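# Four arms sort stickered items into matching-color bins

## Task

Put every item into the container whose color matches the color of the sticker on that item.

## Robot and tools

Setup: four i2rt Big YAM arms, arm1 to arm4, each ending in a five-finger right hand with a wrist camera. Foot (base_link) positions in the scene frame, metres: arm1 (-0.616, -1.056, 0.930), arm2 (-0.659, 0.379, 0.886), arm3 (0.670, 1.432, 0.897), arm4 (0.648, -0.330, 0.870). Each foot faces along its own +x; arm1 and arm4 are yawed about -90 degrees, arm2 and arm3 about +90. Reach is roughly 1.07 m from the joint1 axis. The scene frame has its origin on the floor and +z up; every pose is given in it. Cameras: arm1_cam_wrist to arm4_cam_wrist, plus room cameras cam_room_a1, cam_room_a2, cam_room_b1, cam_room_b2, each 672x504.

move: one action for any subset of arms. Each arm key (arm1..arm4) holds an object with:
- joints: absolute targets by name, not offsets. Arm joints in radians: joint1_rad -2.879..2.879 (yaw about the foot, positive counter-clockwise seen from above, 0 = along foot +x); joint2_rad 0..3.141 (shoulder, 0 = upper arm pointing back, positive lifts then reaches forward); joint3_rad 0..3.019 (elbow, 0 = folded); joint4_rad -1.692..1.57 (hand pitch, positive tips fingers up); joint5_rad -1.57..1.57 (hand sideways, positive to the arm's right); joint6_rad -2.094..2.094 (roll, positive clockwise seen from behind the hand). Hand entries are unitless, -1..1: hand_little, hand_ring, hand_middle, hand_index (+1 straight, -1 curled), hand_thumb_bend (+1 straight, -1 bent), hand_thumb_turn (+1 beside the palm, -1 across in front of it). Two settings: hand_force_limit (-1..1, the closing load where a motor stops, about 0 to 10 N at the fingertip, 15 N for thumb motors) and hand_speed (-0.96..1; starts at -0.8; use -0.94 or lower for gentle grips).
- target: one absolute hand pose of 7 numbers, [x, y, z, qw, qx, qy, qz], metres and unit quaternion in the scene frame, in the same form the result's hand line prints. The hand travels a straight line to it from its current hand_target. With target, joints may only carry hand_ entries; anything else gets the call refused.
- speed: top hand speed in m/s, 0.002..4.3, default 0.25; rotation is capped at twice that in rad/s.
- min_time_s: 0.1..8 s, the shortest duration of that arm's joint motions.
- cameras: list of names, ["all"], or []; if omitted, none for an action, all for an empty call.
All parts start together. Paths end after 10 s at most; an action lasts at most 15 s. An empty move returns full state and all images.

Hand point geometry: the hand point sits 0.045 m ahead of the palm. Its +z runs along the straight fingers (which extend 0.06 to 0.07 m past it), +y points out of the palm, +x runs across the palm away from the thumb. At joints 1, 5, 6 = 0 with the hand level and forward, the palm faces down, thumb on the left. With joint6 near -1.3 the wrist camera is on top and upright. A wrist bracket on the little-finger side can strike things. A thumb turned in front plus closed fingers wraps objects about 0.035 to 0.065 m thick; thumb tip and index pad can pinch light items.

Finger motors move only when their target changes by 0.002 or more, and stop on arrival or when load reaches hand_force_limit, then lock. To grip harder, raise the limit and send a target more closed than the current reading; to release, send one more open.

Result lines: "move" lists arms commanded; "as last shown" means an arm got nothing this call. hand is the measured hand pose (can be off at long reach); hand_target is the pose the held joint targets give. joint_positions lists arm joints then hand values and the two settings. Joint velocities in rad/s ("within noise" = at rest). Joint torques in N m (joints 3 and 4 wrap at ±28). hand_stopped_by gives six words for little, ring, middle, index, thumb_bend, thumb_turn: moving, target, force, stalled, or fault. The *_load_n values are fingertip loads in N, positive when pushed open; a grip that slipped shows loads near 0. Status words: off_target (resting short, maybe still pushing), time_out (a stop; on_its_own shows what the joint still pursues), not_followed / joint command not followed / pose unreachable (a safety check held the arm back). MOTOR HOT warns of heat; OVER-TEMPERATURE FAULT means the arm went limp for a while; resend any key marked limit_stop_at_motor_heat.

wait: seconds 0..10, plus optional cameras; commands nothing new. zoom_image: camera and region [x0, y0, x1, y1] in pixels from the top-left, up to 504 by 504, on that camera's newest image. show_instructions: shows the reference page, no arguments. finished_scene: ends the scene for good (scene 1, optional); items must remain in their bins unaided.

Cautions: the hand lags and can overshoot its path, worse with a straight arm or high speed; joint moves run each joint at its own rate and can swing wide. Nothing stops at contact; arms keep pushing. Avoid dropping anything or releasing moving items, knocking objects off the work area or to the floor, hitting fixed or heavy things, and any hard contact between two robots, including closing a hand on another robot's fingers. Keep loads and stretched poses short to limit heat. If one move or wait in a reply is refused or stopped, the remaining move, wait and finished_scene calls of that reply are skipped. Loose objects may occasionally get nudged by outside pushes.

Each tool is called after "Emit:" by a JSON object that holds its "method" and its "body", one argument or row to a line.

Reference images:

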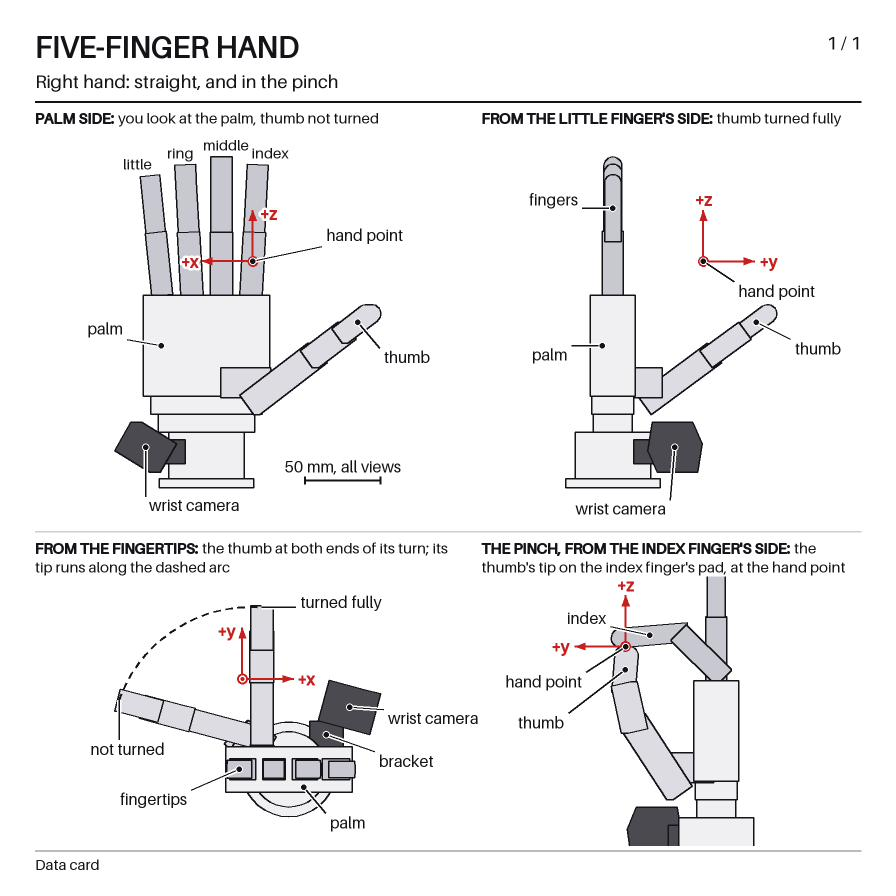

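## Session

Emit:
{"method": "move", "body": {

}}

Scene clock: 0.00 s.
Joint torques (N m): no reading
Heat: arm1: hottest joint6_rad 32 °C; arm2: hottest joint5_rad 30 °C; arm3: hottest joint3_rad 32 °C; arm4: hottest joint1_rad 29 °C.
Joint velocities: within noise
arm1.joint_positions: joint1_rad=+0.137 joint2_rad=+0.626 joint3_rad=+1.402 joint4_rad=-1.169 joint5_rad=-0.284 joint6_rad=-1.400 hand_little=+1.000 hand_ring=+1.000 hand_middle=+1.000 hand_index=+1.000 hand_thumb_turn=+1.000 hand_thumb_bend=+1.000 hand_force_limit=+0.000 hand_speed=-0.800
arm1.joint_status: not commanded
arm1.hand_stopped_by: target,target,target,target,target,target
arm1.little_load_n: 0.0
arm1.ring_load_n: 0.5
arm1.middle_load_n: 0.0
arm1.index_load_n: -0.5
arm1.thumb_bend_load_n: 0.0
arm1.thumb_turn_load_n: 0.0
arm1.hand: x=-0.5867 y=-1.3214 z=+1.4621 quat_wxyz=(+0.237, +0.620, -0.548, +0.510) (m; scene frame)
arm1.hand_target: x=-0.5869 y=-1.3199 z=+1.4718 quat_wxyz=(+0.243, +0.617, -0.542, +0.516) (m; scene frame)
arm1.hand_status: not commanded
arm2.joint_positions: joint1_rad=+0.108 joint2_rad=+0.589 joint3_rad=+1.392 joint4_rad=-1.470 joint5_rad=+0.153 joint6_rad=-1.182 hand_little=+1.000 hand_ring=+1.000 hand_middle=+1.000 hand_index=+1.000 hand_thumb_turn=+1.000 hand_thumb_bend=+1.000 hand_force_limit=+0.000 hand_speed=-0.800
arm2.joint_status: not commanded
arm2.hand_stopped_by: target,target,target,target,target,target
arm2.little_load_n: 0.0
arm2.ring_load_n: 0.0
arm2.middle_load_n: 0.0
arm2.index_load_n: 0.0
arm2.thumb_bend_load_n: 0.0
arm2.thumb_turn_load_n: 0.0
arm2.hand: x=-0.6164 y=+0.5645 z=+1.3594 quat_wxyz=(-0.350, +0.721, +0.531, +0.277) (m; scene frame)
arm2.hand_target: x=-0.6164 y=+0.5644 z=+1.3679 quat_wxyz=(-0.359, +0.717, +0.527, +0.282) (m; scene frame)
arm2.hand_status: not commanded
arm3.joint_positions: joint1_rad=+0.108 joint2_rad=+0.630 joint3_rad=+1.465 joint4_rad=-1.212 joint5_rad=+0.023 joint6_rad=-0.857 hand_little=+1.000 hand_ring=+1.000 hand_middle=+1.000 hand_index=+1.000 hand_thumb_turn=+1.000 hand_thumb_bend=+1.000 hand_force_limit=+0.000 hand_speed=-0.800
arm3.joint_status: not commanded
arm3.hand_stopped_by: target,target,target,target,target,target
arm3.little_load_n: 0.0
arm3.ring_load_n: 0.0
arm3.middle_load_n: 0.0
arm3.index_load_n: 0.0
arm3.thumb_bend_load_n: 0.0
arm3.thumb_turn_load_n: 0.0
arm3.hand: x=+0.6651 y=+1.6741 z=+1.4303 quat_wxyz=(-0.527, +0.725, +0.399, +0.192) (m; scene frame)
arm3.hand_target: x=+0.6655 y=+1.6724 z=+1.4385 quat_wxyz=(-0.534, +0.721, +0.396, +0.195) (m; scene frame)
arm3.hand_status: not commanded
arm4.joint_positions: joint1_rad=-0.275 joint2_rad=+0.601 joint3_rad=+1.500 joint4_rad=-1.150 joint5_rad=+0.008 joint6_rad=-1.395 hand_little=+1.000 hand_ring=+1.000 hand_middle=+1.000 hand_index=+1.000 hand_thumb_turn=+1.000 hand_thumb_bend=+1.000 hand_force_limit=+0.000 hand_speed=-0.800
arm4.joint_status: not commanded
arm4.hand_stopped_by: target,target,target,target,target,target
arm4.little_load_n: 0.0
arm4.ring_load_n: 0.0
arm4.middle_load_n: 0.0
arm4.index_load_n: 0.0
arm4.thumb_bend_load_n: 0.0
arm4.thumb_turn_load_n: 0.0
arm4.hand: x=+0.5562 y=-0.5542 z=+1.4631 quat_wxyz=(+0.443, +0.449, -0.652, +0.421) (m; scene frame)
arm4.hand_target: x=+0.5569 y=-0.5512 z=+1.4715 quat_wxyz=(+0.449, +0.445, -0.647, +0.426) (m; scene frame)
arm4.hand_status: not commanded
pictures: arm1_cam_wrist, arm2_cam_wrist, arm3_cam_wrist, arm4_cam_wrist, cam_room_a1, cam_room_a2, cam_room_b1, cam_room_b2

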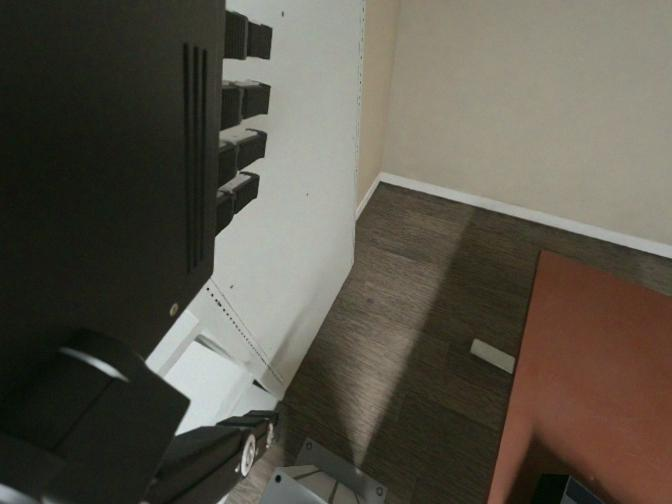

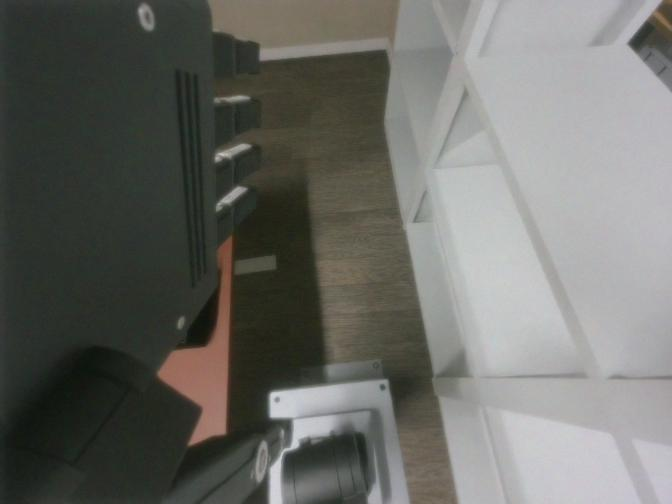

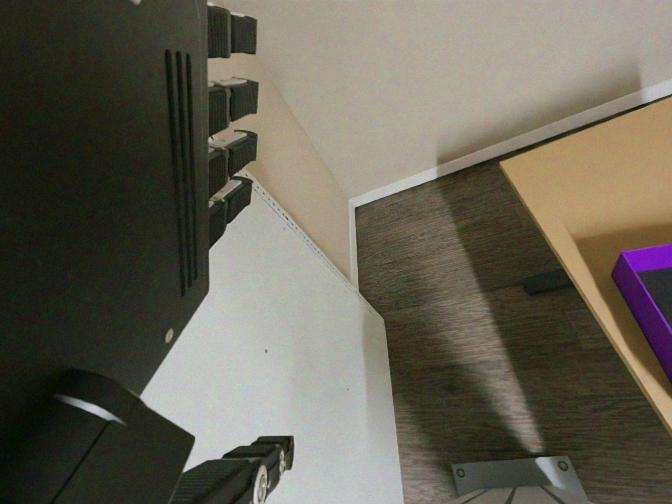

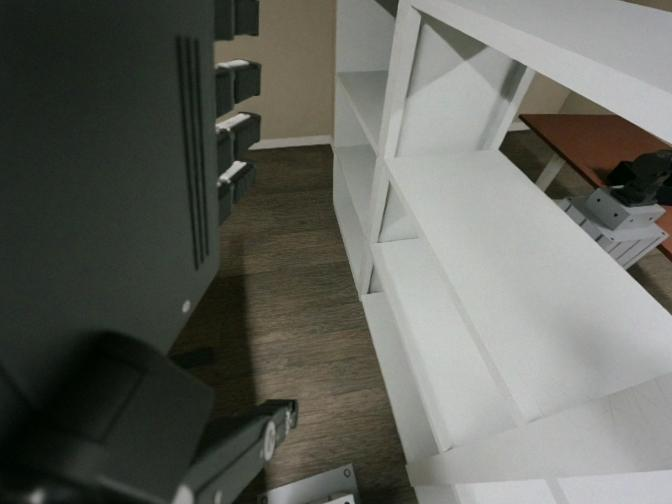

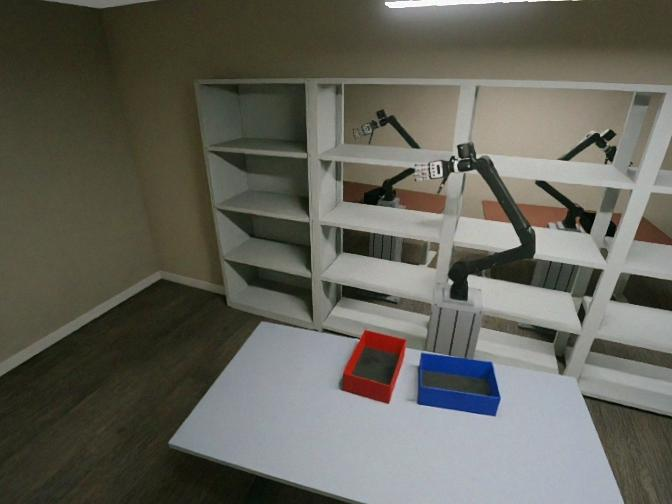

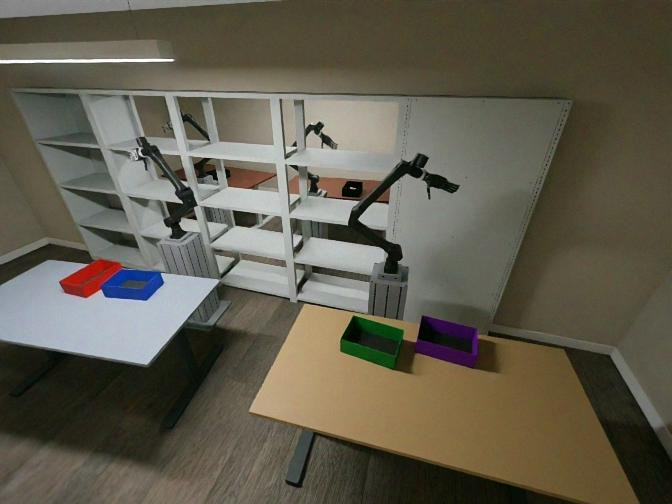

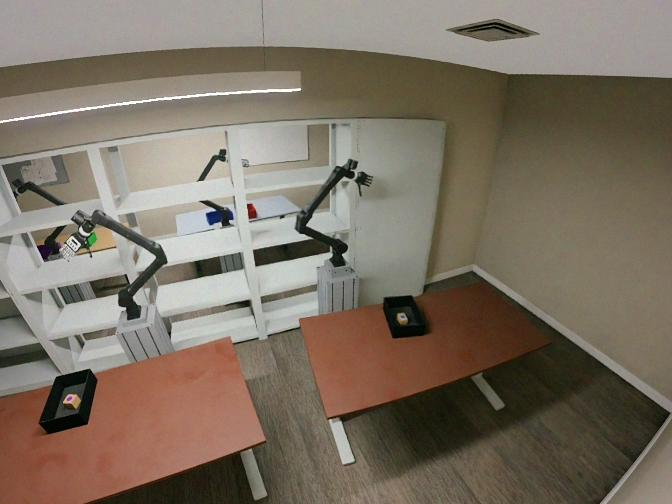

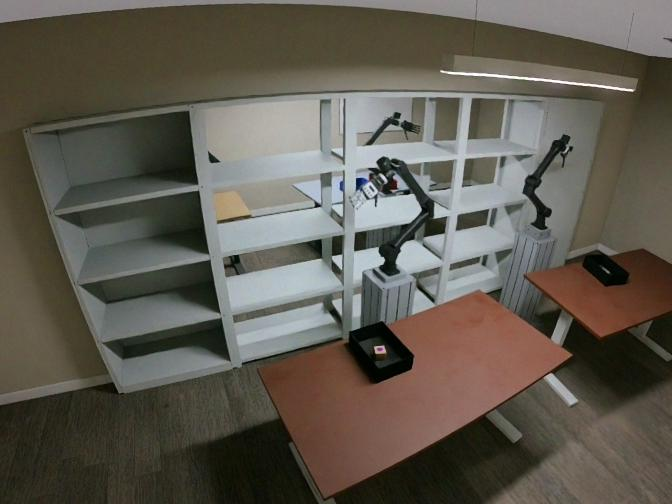

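Emit:
{"method": "zoom_image", "body": {
  "camera": "cam_room_b1",
  "region": [360, 270, 460, 350]
}}

Emit:
{"method": "zoom_image", "body": {
  "camera": "cam_room_b2",
  "region": [330, 310, 430, 390]
}}

Emit:
{"method": "zoom_image", "body": {
  "camera": "cam_room_b1",
  "region": [20, 350, 120, 440]
}}

Emit:
{"method": "zoom_image", "body": {
  "camera": "cam_room_b2",
  "region": [0, 80, 504, 400]
}}

Emit:
{"method": "zoom_image", "body": {
  "camera": "cam_room_a1",
  "region": [168, 60, 672, 440]
}}

Emit:
{"method": "zoom_image", "body": {
  "camera": "cam_room_a2",
  "region": [0, 80, 504, 400]
}}

Emit:
{"method": "zoom_image", "body": {
  "camera": "cam_room_b1",
  "region": [0, 100, 504, 440]
}}

Scaled by 5.040.

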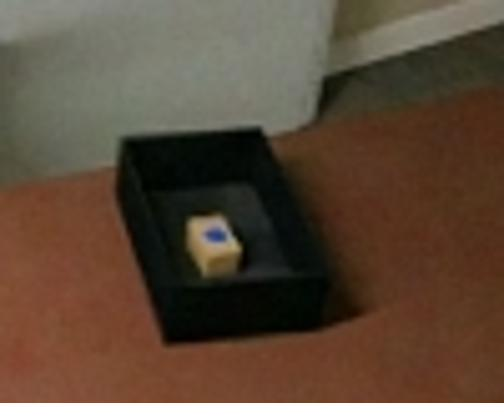

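Scaled by 5.040.

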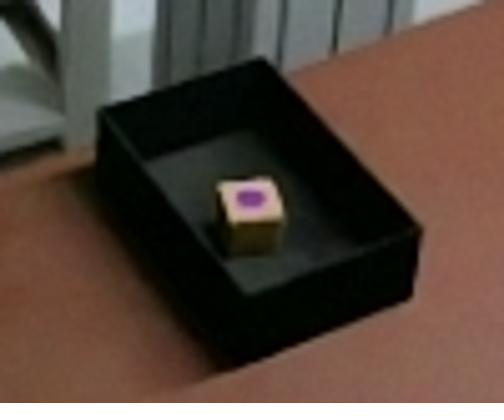

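Scaled by 5.040.

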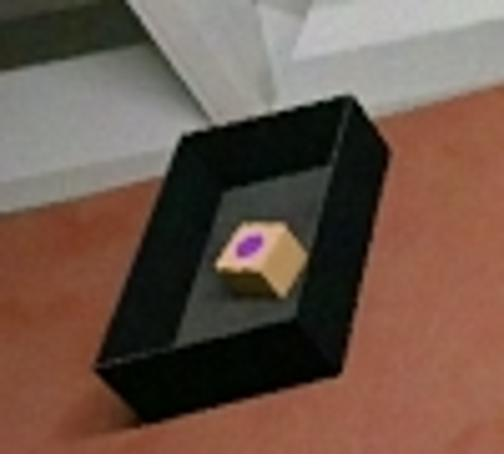

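Scaled by 1.000.

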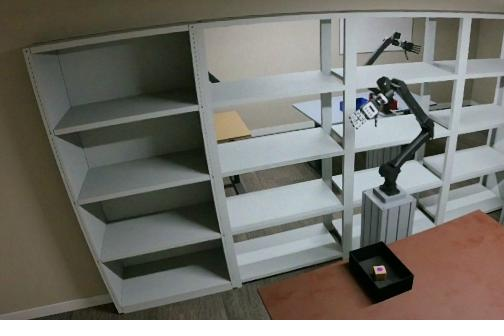

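Scaled by 1.000.

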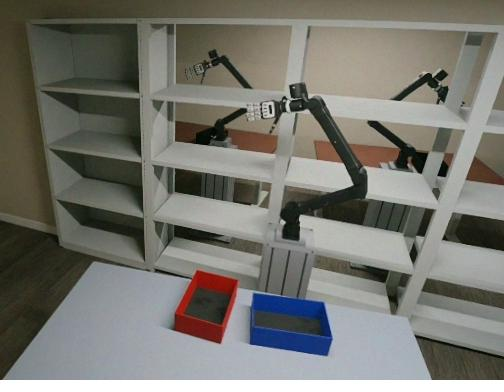

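Scaled by 1.000.

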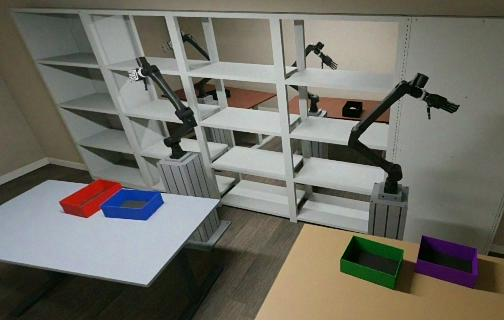

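Scaled by 1.000.

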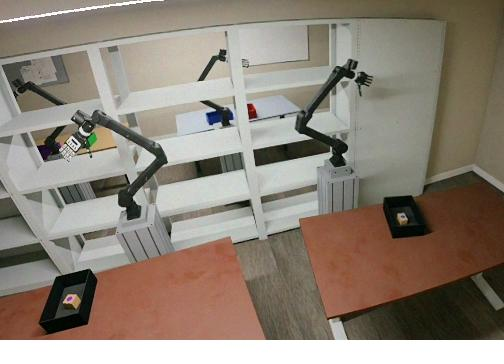

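Emit:
{"method": "zoom_image", "body": {
  "camera": "cam_room_a2",
  "region": [260, 80, 430, 310]
}}

Emit:
{"method": "zoom_image", "body": {
  "camera": "cam_room_b2",
  "region": [190, 80, 360, 340]
}}

Emit:
{"method": "zoom_image", "body": {
  "camera": "cam_room_a1",
  "region": [300, 70, 500, 340]
}}

Emit:
{"method": "zoom_image", "body": {
  "camera": "cam_room_b1",
  "region": [210, 110, 370, 350]
}}

Scaled by 2.191.

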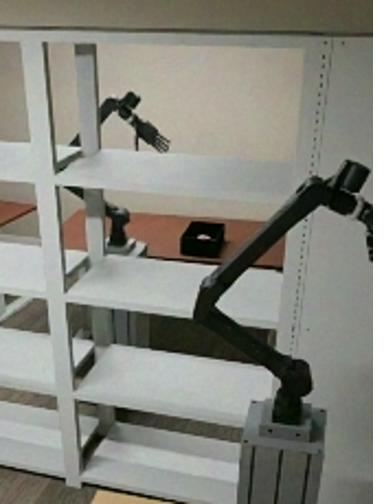

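Scaled by 1.938.

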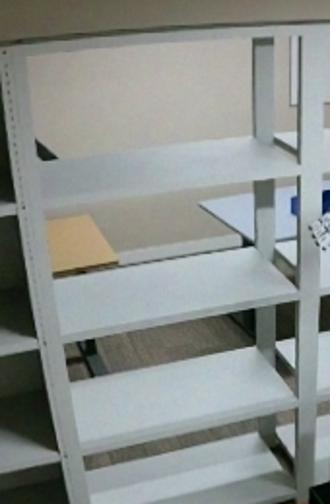

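Scaled by 1.867.

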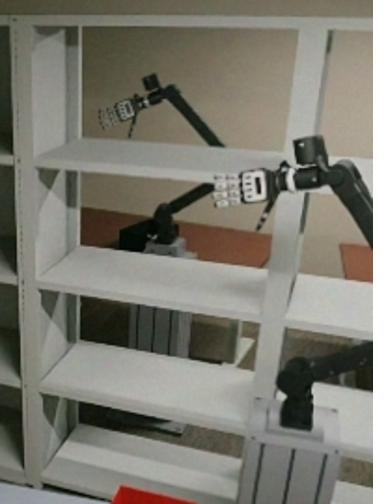

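Scaled by 2.100.

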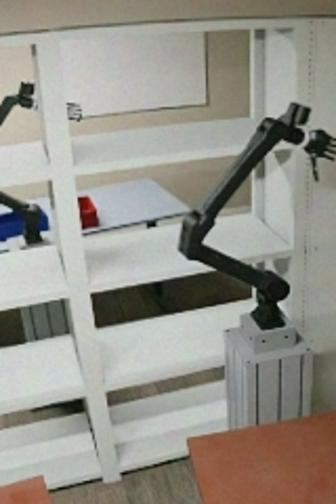

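Emit:
{"method": "move", "body": {
  "arm1": {"joints": {"joint1_rad": -1.185, "joint5_rad": 0, "joint6_rad": 0, "hand_thumb_turn": -1, "hand_speed": 0.3}},
  "arm2": {"joints": {"joint1_rad": 0.925, "joint5_rad": 0, "joint6_rad": 0, "hand_thumb_turn": -1, "hand_speed": 0.3}},
  "arm3": {"joints": {"joint1_rad": 2.2, "joint5_rad": 0, "joint6_rad": 0, "hand_thumb_turn": -1, "hand_speed": 0.3}},
  "arm4": {"joints": {"joint1_rad": -1.1, "joint5_rad": 0, "joint6_rad": 0, "hand_thumb_turn": -1, "hand_speed": 0.3}},
  "cameras": ["all"]
}}

Scene clock: 198.60 s.
Joint torques (N m): arm1=[-2.84 1.9 10.43 1.92 0.07 0.13] | arm2=[-0.21 2.84 7.72 1.92 -0.08 0.11] | arm3=[-0.91 2.67 8.73 1.62 -0.11 0.11] | arm4=[-0.91 2.78 10.17 1.37 -0.02 0.08]
Heat: arm1: hottest joint3_rad 33 °C; arm2: hottest joint3_rad 35 °C; arm3: hottest joint3_rad 40 °C; arm4: hottest joint3_rad 33 °C.
move: arm1 done; arm2 done; arm3 done; arm4 done
Joint velocities: within noise
arm1.joint_positions: joint1_rad=-1.174 joint2_rad=+0.626 joint3_rad=+1.402 joint4_rad=-1.169 joint5_rad=+0.000 joint6_rad=-0.015 hand_little=+1.000 hand_ring=+1.000 hand_middle=+1.000 hand_index=+1.000 hand_thumb_turn=-1.000 hand_thumb_bend=+1.000 hand_force_limit=+0.000 hand_speed=+0.300
arm1.joint_status: all done
arm1.hand_stopped_by: target,target,target,target,target,target
arm1.little_load_n: 0.0
arm1.ring_load_n: 0.0
arm1.middle_load_n: 0.0
arm1.index_load_n: 0.0
arm1.thumb_bend_load_n: 0.0
arm1.thumb_turn_load_n: 0.0
arm1.hand: x=-0.8415 y=-1.1742 z=+1.4463 quat_wxyz=(+0.318, -0.466, -0.689, +0.455)
arm1.hand_target: x=-0.8416 y=-1.1721 z=+1.4561 quat_wxyz=(+0.322, -0.472, -0.678, +0.463)
arm1.hand_status: not commanded
arm2.joint_positions: joint1_rad=+0.912 joint2_rad=+0.589 joint3_rad=+1.392 joint4_rad=-1.470 joint5_rad=+0.003 joint6_rad=-0.011 hand_little=+1.000 hand_ring=+1.000 hand_middle=+1.000 hand_index=+1.000 hand_thumb_turn=-1.000 hand_thumb_bend=+1.000 hand_force_limit=+0.000 hand_speed=+0.300
arm2.joint_status: all done
arm2.hand_stopped_by: target,target,target,target,target,target
arm2.little_load_n: 0.0
arm2.ring_load_n: 0.0
arm2.middle_load_n: 0.0
arm2.index_load_n: -0.5
arm2.thumb_bend_load_n: 0.0
arm2.thumb_turn_load_n: 0.0
arm2.hand: x=-0.8271 y=+0.4540 z=+1.3447 quat_wxyz=(-0.393, +0.793, +0.423, -0.196)
arm2.hand_target: x=-0.8292 y=+0.4510 z=+1.3535 quat_wxyz=(-0.399, +0.788, +0.421, -0.206)
arm2.hand_status: not commanded
arm3.joint_positions: joint1_rad=+2.193 joint2_rad=+0.630 joint3_rad=+1.465 joint4_rad=-1.212 joint5_rad=+0.002 joint6_rad=-0.008 hand_little=+1.000 hand_ring=+1.000 hand_middle=+1.000 hand_index=+1.000 hand_thumb_turn=-1.000 hand_thumb_bend=+1.000 hand_force_limit=+0.000 hand_speed=+0.300
arm3.joint_status: all done
arm3.hand_stopped_by: target,target,target,target,target,target
arm3.little_load_n: 0.0
arm3.ring_load_n: 0.0
arm3.middle_load_n: 0.0
arm3.index_load_n: 0.0
arm3.thumb_bend_load_n: 0.0
arm3.thumb_turn_load_n: -0.5
arm3.hand: x=+0.5096 y=+1.2596 z=+1.4358 quat_wxyz=(-0.247, +0.349, +0.746, -0.510)
arm3.hand_target: x=+0.5128 y=+1.2590 z=+1.4443 quat_wxyz=(-0.246, +0.346, +0.741, -0.520)
arm3.hand_status: not commanded
arm4.joint_positions: joint1_rad=-1.095 joint2_rad=+0.601 joint3_rad=+1.500 joint4_rad=-1.150 joint5_rad=+0.002 joint6_rad=-0.011 hand_little=+1.000 hand_ring=+1.000 hand_middle=+1.000 hand_index=+1.000 hand_thumb_turn=-1.000 hand_thumb_bend=+1.000 hand_force_limit=+0.000 hand_speed=+0.300
arm4.joint_status: all done
arm4.hand_stopped_by: target,target,target,target,target,target
arm4.little_load_n: -0.5
arm4.ring_load_n: -0.5
arm4.middle_load_n: 0.0
arm4.index_load_n: 0.0
arm4.thumb_bend_load_n: 0.0
arm4.thumb_turn_load_n: 0.0
arm4.hand: x=+0.4759 y=-0.4809 z=+1.4456 quat_wxyz=(+0.308, -0.376, -0.692, +0.534)
arm4.hand_target: x=+0.4782 y=-0.4794 z=+1.4543 quat_wxyz=(+0.310, -0.378, -0.684, +0.542)
arm4.hand_status: not commanded
pictures: arm1_cam_wrist, arm2_cam_wrist, arm3_cam_wrist, arm4_cam_wrist, cam_room_a1, cam_room_a2, cam_room_b1, cam_room_b2
arm1_cam_wrist: T_world_to_cam=[[0.2079, 0.37515, -0.90335, 1.92415], [0.82206, -0.56751, -0.04648, 0.0929], [-0.53009, -0.73294, -0.42638, -0.57707]] pos_world=[-0.78231, -1.09208, 1.49645]
arm2_cam_wrist: T_world_to_cam=[[0.60045, -0.15343, -0.7848, 1.62704], [-0.07336, -0.98785, 0.13701, 0.20346], [-0.79629, -0.02469, -0.60441, 0.28456]] pos_world=[-0.73545, 0.45766, 1.42102]
arm3_cam_wrist: T_world_to_cam=[[0.12076, 0.36937, -0.9214, 0.8043], [0.94565, -0.32513, -0.0064, -0.06005], [-0.30194, -0.87055, -0.38855, 1.92317]] pos_world=[0.54033, 1.35761, 1.48795]
arm4_cam_wrist: T_world_to_cam=[[0.04575, 0.29881, -0.95322, 1.50861], [0.92234, -0.37911, -0.07457, -0.52065], [-0.38366, -0.87578, -0.29295, 0.30297]] pos_world=[0.52744, -0.38283, 1.48796]

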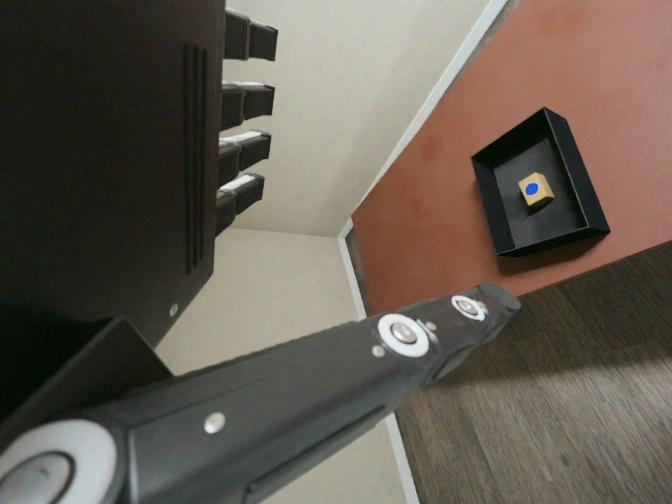

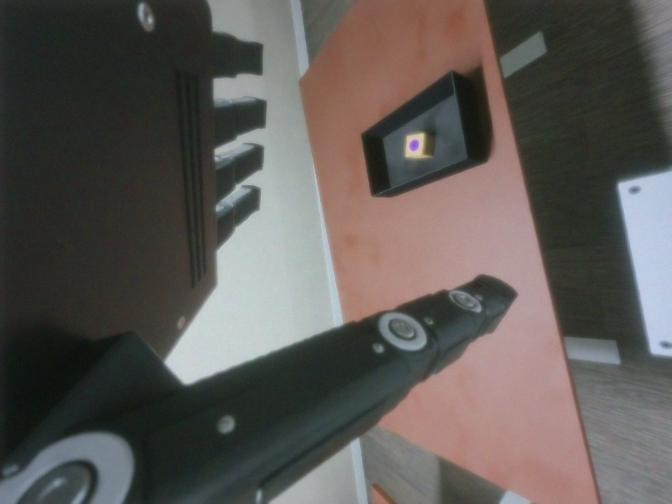

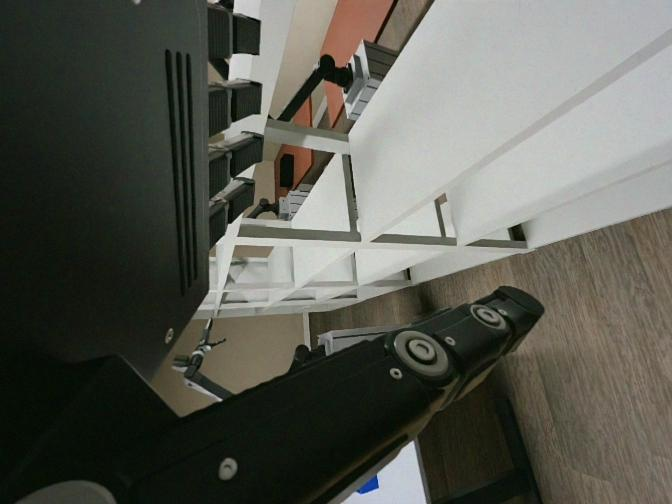

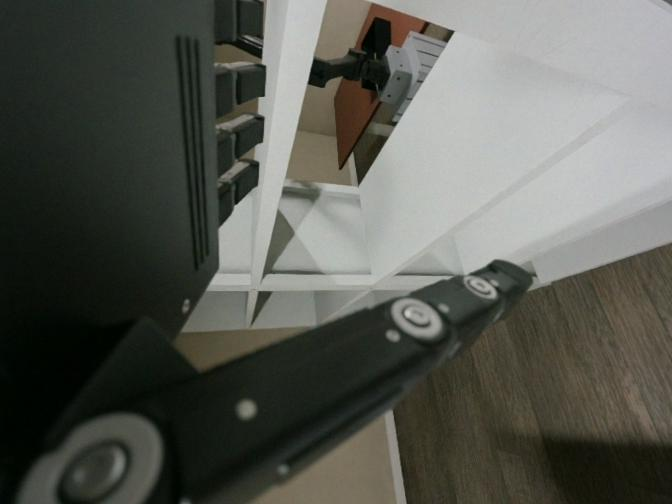

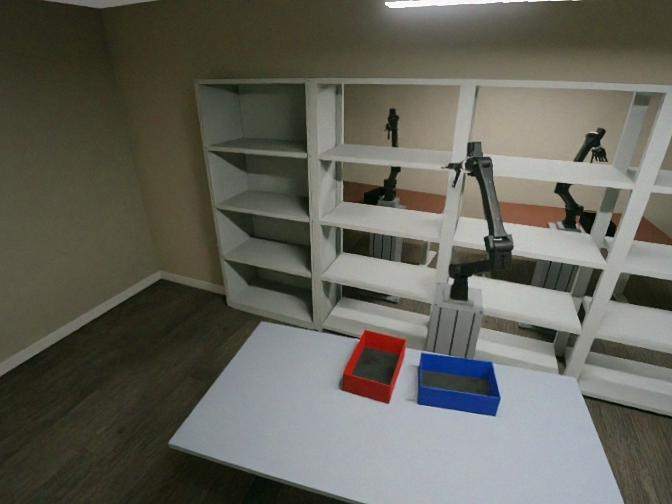

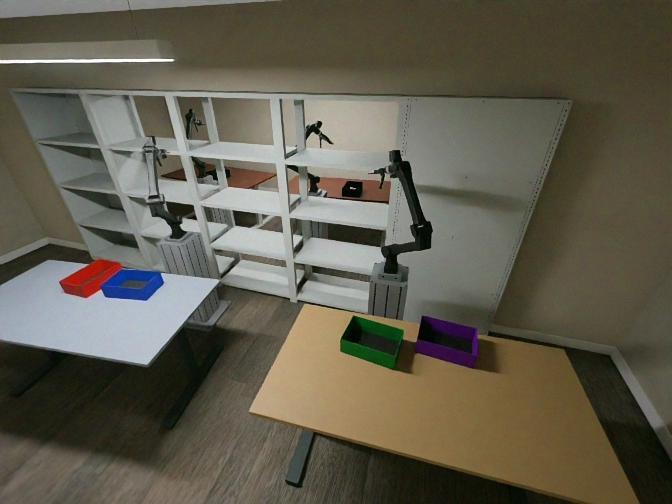

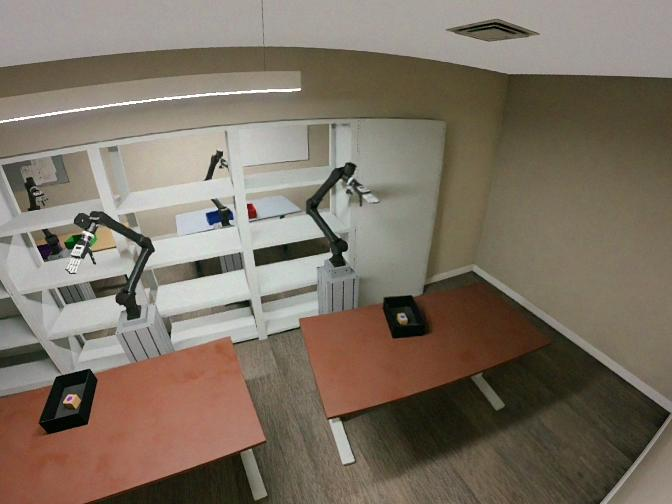

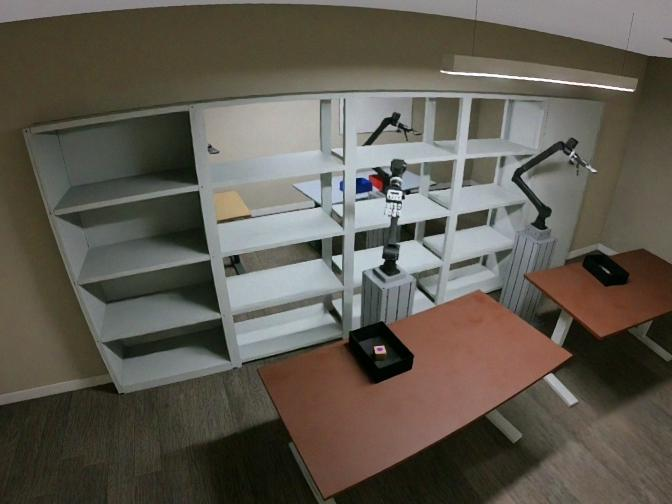

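Emit:
{"method": "move", "body": {
  "arm1": {"target": [-1.172, -1.314, 0.95, 0.2308, -0.4950, -0.7593, 0.3540], "speed": 0.4, "joints": {"hand_little": -1, "hand_ring": -1, "hand_index": 0.35, "hand_middle": 0.35}},
  "arm2": {"target": [-1.181, 0.706, 0.95, 0.3713, -0.7965, -0.4325, 0.2016], "speed": 0.4, "joints": {"hand_little": -1, "hand_ring": -1, "hand_index": 0.35, "hand_middle": 0.35}},
  "cameras": ["arm1_cam_wrist", "arm2_cam_wrist", "cam_room_b1", "cam_room_b2"]
}}

Scene clock: 270.90 s.
Joint torques (N m): arm1=[-0.32 -14.8 12.46 2.18 -0.05 -0.11] | arm2=[-2.2 -14.68 9.99 2.61 -0.13 -0.1] | arm3=[-0.91 2.61 8.73 1.65 -0.11 0.11] | arm4=[-0.85 2.84 10.17 1.39 -0.02 0.07]
Heat: arm1: hottest joint3_rad 33 °C; arm2: hottest joint3_rad 35 °C; arm3: hottest joint3_rad 40 °C; arm4: hottest joint3_rad 33 °C.
move: arm1 off_target; arm2 off_target
Joint velocities: within noise
arm1.joint_positions: joint1_rad=-1.173 joint2_rad=+1.753 joint3_rad=+0.995 joint4_rad=+0.006 joint5_rad=-0.026 joint6_rad=-0.015 hand_little=-1.000 hand_ring=-1.000 hand_middle=+0.350 hand_index=+0.350 hand_thumb_turn=-1.000 hand_thumb_bend=+1.000 hand_force_limit=+0.000 hand_speed=+0.300
arm1.joint_status: all done
arm1.hand_stopped_by: target,target,target,target,target,target
arm1.little_load_n: 0.5
arm1.ring_load_n: -0.5
arm1.middle_load_n: 0.0
arm1.index_load_n: 0.0
arm1.thumb_bend_load_n: 0.0
arm1.thumb_turn_load_n: 0.0
arm1.hand: x=-1.1533 y=-1.2991 z=+0.9307 quat_wxyz=(+0.218, -0.510, -0.763, +0.333)
arm1.hand_target: x=-1.1707 y=-1.3136 z=+0.9506 quat_wxyz=(+0.231, -0.495, -0.759, +0.354)
arm1.hand_status: off_target (0.031 m and 3.4 deg from the pose sent, 0.612 m and 17.6 deg at the start)
arm2.joint_positions: joint1_rad=+0.911 joint2_rad=+1.698 joint3_rad=+1.052 joint4_rad=-0.120 joint5_rad=-0.038 joint6_rad=-0.012 hand_little=-1.000 hand_ring=-1.000 hand_middle=+0.350 hand_index=+0.350 hand_thumb_turn=-1.000 hand_thumb_bend=+1.000 hand_force_limit=+0.000 hand_speed=+0.300
arm2.joint_status: all done
arm2.hand_stopped_by: target,target,target,target,target,target
arm2.little_load_n: 0.0
arm2.ring_load_n: 0.0
arm2.middle_load_n: 0.0
arm2.index_load_n: 0.0
arm2.thumb_bend_load_n: 0.0
arm2.thumb_turn_load_n: 0.5
arm2.hand: x=-1.1661 y=+0.6865 z=+0.9259 quat_wxyz=(-0.344, +0.808, +0.439, -0.191)
arm2.hand_target: x=-1.1798 y=+0.7052 z=+0.9506 quat_wxyz=(-0.371, +0.797, +0.433, -0.201)
arm2.hand_status: off_target (0.034 m and 3.7 deg from the pose sent, 0.587 m and 2.8 deg at the start)
arm3, arm4: as last shown
arm3.thumb_turn_load_n: 0.0
arm4.little_load_n: 0.0
arm4.ring_load_n: 0.0
arm1_cam_wrist: T_world_to_cam=[[0.48001, 0.47824, -0.73544, 1.86147], [0.81383, -0.55575, 0.16979, 0.0588], [-0.32752, -0.68002, -0.65597, -0.53768]] pos_world=[-1.11748, -1.22319, 1.00632]
arm2_cam_wrist: T_world_to_cam=[[0.65638, -0.19534, -0.7287, 1.57971], [-0.05733, -0.97602, 0.20999, 0.40863], [-0.75225, -0.09605, -0.65184, -0.08856]] pos_world=[-1.08008, 0.6989, 1.00761]

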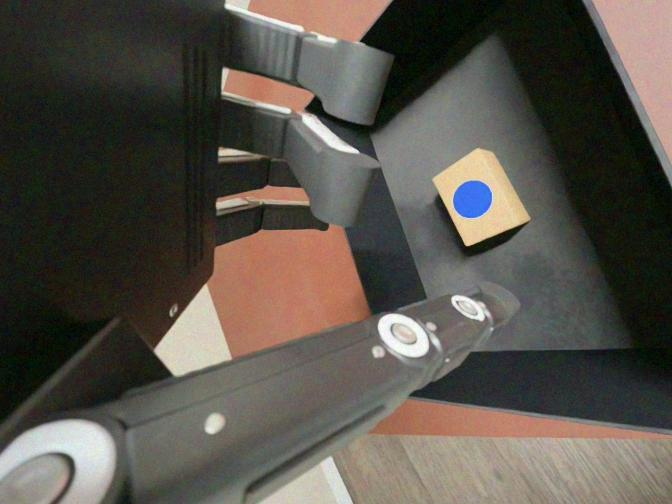

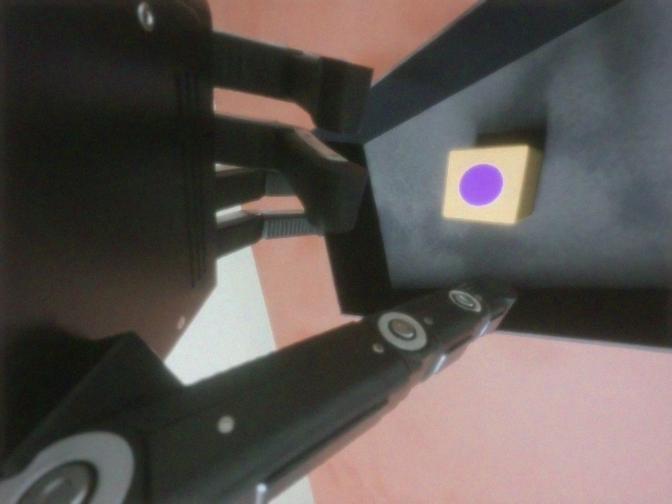

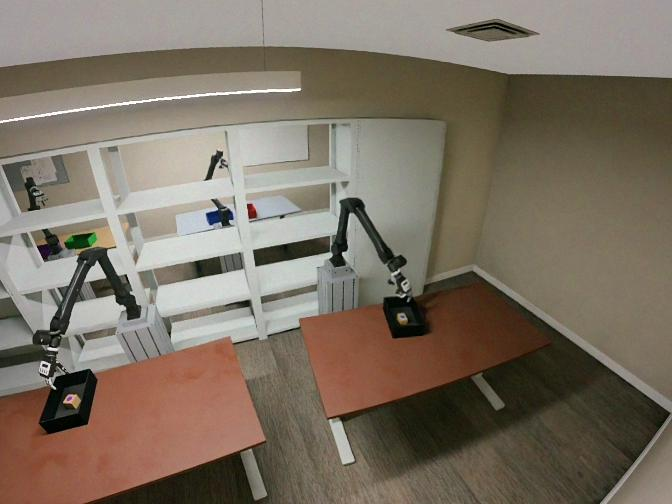

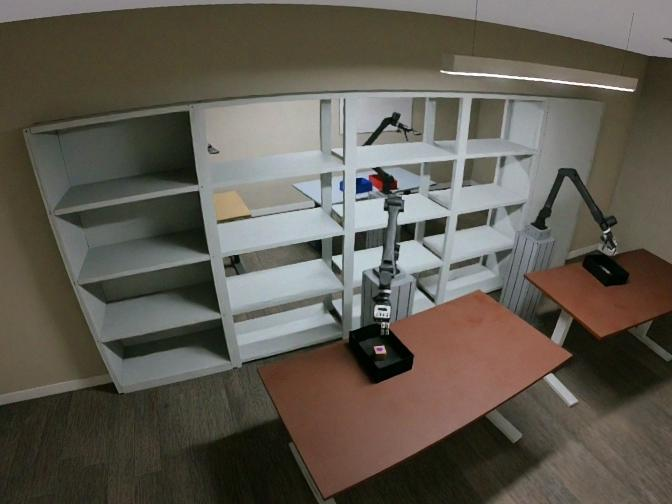

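Emit:
{"method": "zoom_image", "body": {
  "camera": "arm1_cam_wrist",
  "region": [400, 130, 550, 270]
}}

Emit:
{"method": "zoom_image", "body": {
  "camera": "arm2_cam_wrist",
  "region": [420, 120, 570, 260]
}}

Scaled by 3.360.

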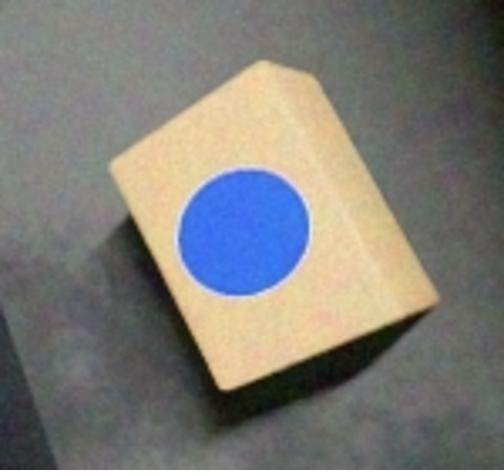

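Scaled by 3.360.

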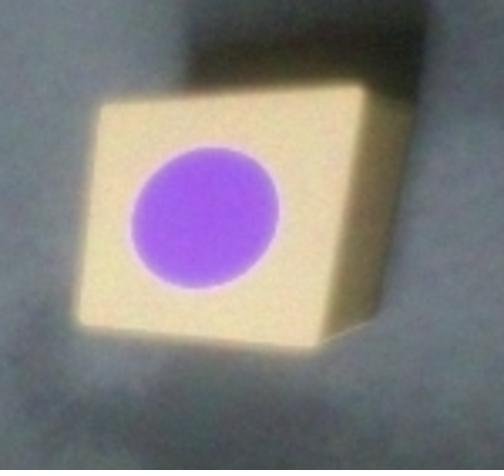

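Emit:
{"method": "move", "body": {
  "arm1": {"target": [-1.184, -1.328, 0.86, 0.0486, -0.0975, -0.8896, 0.4435], "speed": 0.4},
  "arm2": {"target": [-1.192, 0.720, 0.865, 0.3547, -0.7114, -0.5429, 0.2707], "speed": 0.4},
  "cameras": ["arm1_cam_wrist", "arm2_cam_wrist"]
}}

Scene clock: 360.50 s.
Joint torques (N m): arm1=[-2.96 -16.79 11.49 0.5 -0.59 -0.19] | arm2=[-2.43 -14.68 8.75 2.59 -0.31 -0.16] | arm3=[-0.91 2.67 8.73 1.62 -0.11 0.11] | arm4=[-0.91 2.84 10.17 1.37 -0.01 0.07]
Heat: arm1: hottest joint3_rad 34 °C; arm2: hottest joint3_rad 41 °C; arm3: hottest joint3_rad 40 °C; arm4: hottest joint3_rad 33 °C.
move: arm1 off_target; arm2 off_target
Joint velocities: within noise
arm1.joint_positions: joint1_rad=-1.271 joint2_rad=+2.093 joint3_rad=+1.314 joint4_rad=-0.260 joint5_rad=-0.788 joint6_rad=-0.850 hand_little=-1.000 hand_ring=-1.000 hand_middle=+0.350 hand_index=+0.350 hand_thumb_turn=-1.000 hand_thumb_bend=+1.000 hand_force_limit=+0.000 hand_speed=+0.300
arm1.joint_status: not commanded
arm1.hand_stopped_by: target,target,target,target,target,target
arm1.little_load_n: 0.5
arm1.ring_load_n: 0.0
arm1.middle_load_n: 0.0
arm1.index_load_n: 0.0
arm1.thumb_bend_load_n: 0.0
arm1.thumb_turn_load_n: 0.0
arm1.hand: x=-1.1657 y=-1.3314 z=+0.8568 quat_wxyz=(+0.037, -0.102, -0.891, +0.441)
arm1.hand_target: x=-1.1834 y=-1.3278 z=+0.8602 quat_wxyz=(+0.049, -0.097, -0.890, +0.444)
arm1.hand_status: off_target (0.019 m and 1.5 deg from the pose sent, 0.082 m and 55.1 deg at the start)
arm2.joint_positions: joint1_rad=+0.839 joint2_rad=+1.901 joint3_rad=+1.067 joint4_rad=+0.093 joint5_rad=-0.338 joint6_rad=-0.247 hand_little=-1.000 hand_ring=-1.000 hand_middle=+0.350 hand_index=+0.350 hand_thumb_turn=-1.000 hand_thumb_bend=+1.000 hand_force_limit=+0.000 hand_speed=+0.300
arm2.joint_status: not commanded
arm2.hand_stopped_by: target,target,target,target,target,target
arm2.little_load_n: 0.0
arm2.ring_load_n: 0.0
arm2.middle_load_n: 0.0
arm2.index_load_n: 0.0
arm2.thumb_bend_load_n: 0.0
arm2.thumb_turn_load_n: 0.0
arm2.hand: x=-1.1799 y=+0.6996 z=+0.8522 quat_wxyz=(-0.331, +0.722, +0.545, -0.268)
arm2.hand_target: x=-1.1910 y=+0.7196 z=+0.8657 quat_wxyz=(-0.355, +0.711, +0.543, -0.270)
arm2.hand_status: off_target (0.027 m and 3.0 deg from the pose sent, 0.074 m and 18.7 deg at the start)
arm3, arm4: as last shown
arm1_cam_wrist: T_world_to_cam=[[-0.11798, 0.5914, -0.7977, 1.3355], [0.92343, 0.36077, 0.13089, 1.44482], [0.36519, -0.72118, -0.58868, 0.08283]] pos_world=[-1.20687, -1.25132, 0.92498]
arm2_cam_wrist: T_world_to_cam=[[0.62923, 0.01256, -0.77712, 1.40142], [0.25484, -0.94793, 0.19103, 0.80102], [-0.73425, -0.31824, -0.59967, -0.01342]] pos_world=[-1.09581, 0.73744, 0.928]

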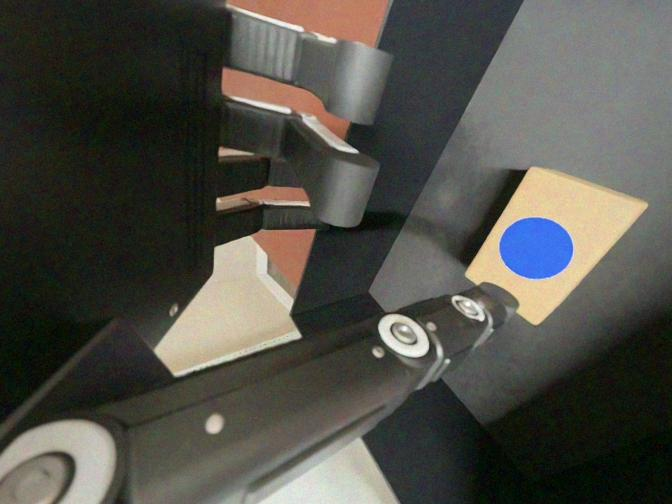

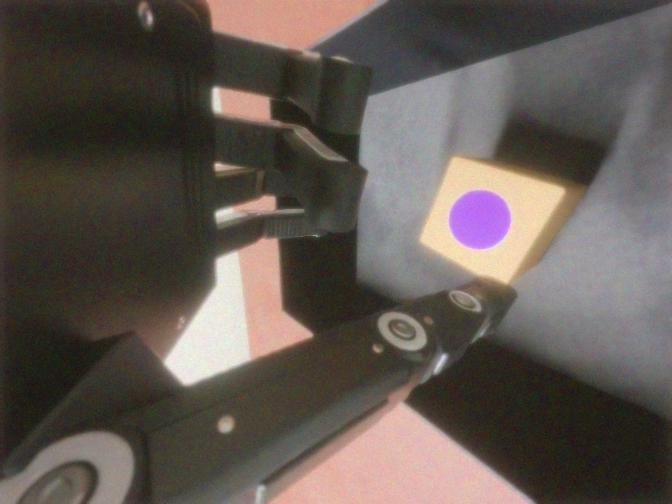

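Emit:
{"method": "move", "body": {
  "arm1": {"target": [-1.177, -1.304, 0.775, 0.0486, -0.0975, -0.8896, 0.4435], "speed": 0.3},
  "arm2": {"target": [-1.190, 0.718, 0.792, 0.3547, -0.7114, -0.5429, 0.2707], "speed": 0.3},
  "cameras": ["arm1_cam_wrist", "arm2_cam_wrist", "cam_room_b1"]
}}

Scene clock: 399.33 s.
Joint torques (N m): arm1=[-2.67 -19.9 8.01 1.29 -0.62 -0.1] | arm2=[-1.9 -15.91 6.38 2.21 -0.01 -0.17] | arm3=[-0.85 2.67 8.73 1.62 -0.11 0.11] | arm4=[-0.79 2.78 10.18 1.4 -0.02 0.08]
Heat: arm1: hottest joint3_rad 33 °C; arm2: hottest joint3_rad 40 °C; arm3: hottest joint3_rad 41 °C; arm4: hottest joint3_rad 33 °C.
move: arm1 off_target; arm2 off_target
Joint velocities: within noise
arm1.joint_positions: joint1_rad=-1.312 joint2_rad=+2.257 joint3_rad=+1.314 joint4_rad=-0.141 joint5_rad=-0.807 joint6_rad=-0.896 hand_little=-1.000 hand_ring=-1.000 hand_middle=+0.350 hand_index=+0.350 hand_thumb_turn=-1.000 hand_thumb_bend=+1.000 hand_force_limit=+0.000 hand_speed=+0.300
arm1.joint_status: not commanded
arm1.hand_stopped_by: target,target,target,target,target,target
arm1.little_load_n: 0.0
arm1.ring_load_n: 0.0
arm1.middle_load_n: 0.0
arm1.index_load_n: 0.0
arm1.thumb_bend_load_n: 0.0
arm1.thumb_turn_load_n: 0.0
arm1.hand: x=-1.1645 y=-1.3066 z=+0.7699 quat_wxyz=(+0.033, -0.106, -0.892, +0.439)
arm1.hand_target: x=-1.1768 y=-1.3039 z=+0.7751 quat_wxyz=(+0.049, -0.098, -0.890, +0.443)
arm1.hand_status: off_target (0.014 m and 2.2 deg from the pose sent, 0.087 m and 1.5 deg at the start)
arm2.joint_positions: joint1_rad=+0.839 joint2_rad=+2.045 joint3_rad=+1.070 joint4_rad=+0.271 joint5_rad=-0.345 joint6_rad=-0.245 hand_little=-1.000 hand_ring=-1.000 hand_middle=+0.350 hand_index=+0.350 hand_thumb_turn=-1.000 hand_thumb_bend=+1.000 hand_force_limit=+0.000 hand_speed=+0.300
arm2.joint_status: not commanded
arm2.hand_stopped_by: target,target,target,target,target,target
arm2.little_load_n: 0.0
arm2.ring_load_n: 0.0
arm2.middle_load_n: 0.0
arm2.index_load_n: 0.0
arm2.thumb_bend_load_n: 0.0
arm2.thumb_turn_load_n: 0.0
arm2.hand: x=-1.1895 y=+0.7064 z=+0.7946 quat_wxyz=(-0.346, +0.713, +0.544, -0.275)
arm2.hand_target: x=-1.1897 y=+0.7179 z=+0.7922 quat_wxyz=(-0.355, +0.711, +0.543, -0.271)
arm2.hand_status: off_target (0.012 m and 1.2 deg from the pose sent, 0.064 m and 3.0 deg at the start)
arm3, arm4: as last shown
arm4.middle_load_n: -0.5
arm1_cam_wrist: T_world_to_cam=[[-0.10663, 0.59362, -0.79765, 1.26772], [0.92329, 0.35684, 0.14214, 1.43221], [0.36901, -0.7213, -0.58614, 0.05145]] pos_world=[-1.20615, -1.22651, 0.83778]
arm2_cam_wrist: T_world_to_cam=[[0.60423, 0.02911, -0.79628, 1.33634], [0.26448, -0.95, 0.16597, 0.85368], [-0.75163, -0.31088, -0.58172, -0.09297]] pos_world=[-1.10312, 0.7432, 0.86834]

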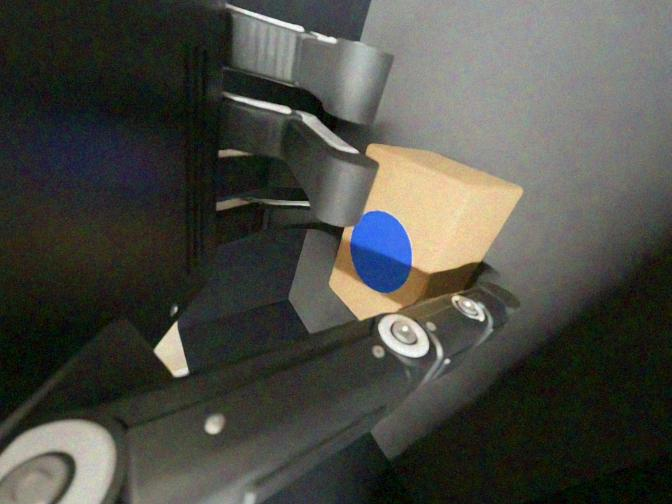

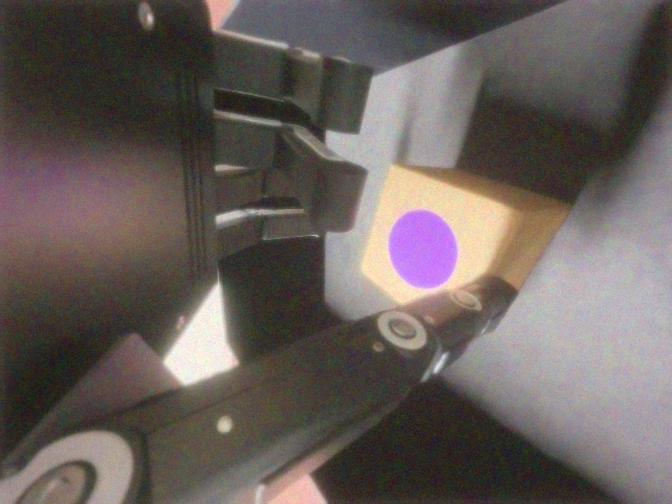

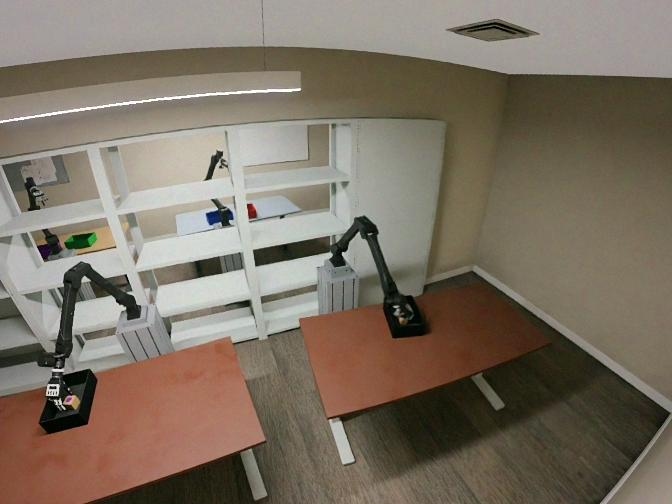

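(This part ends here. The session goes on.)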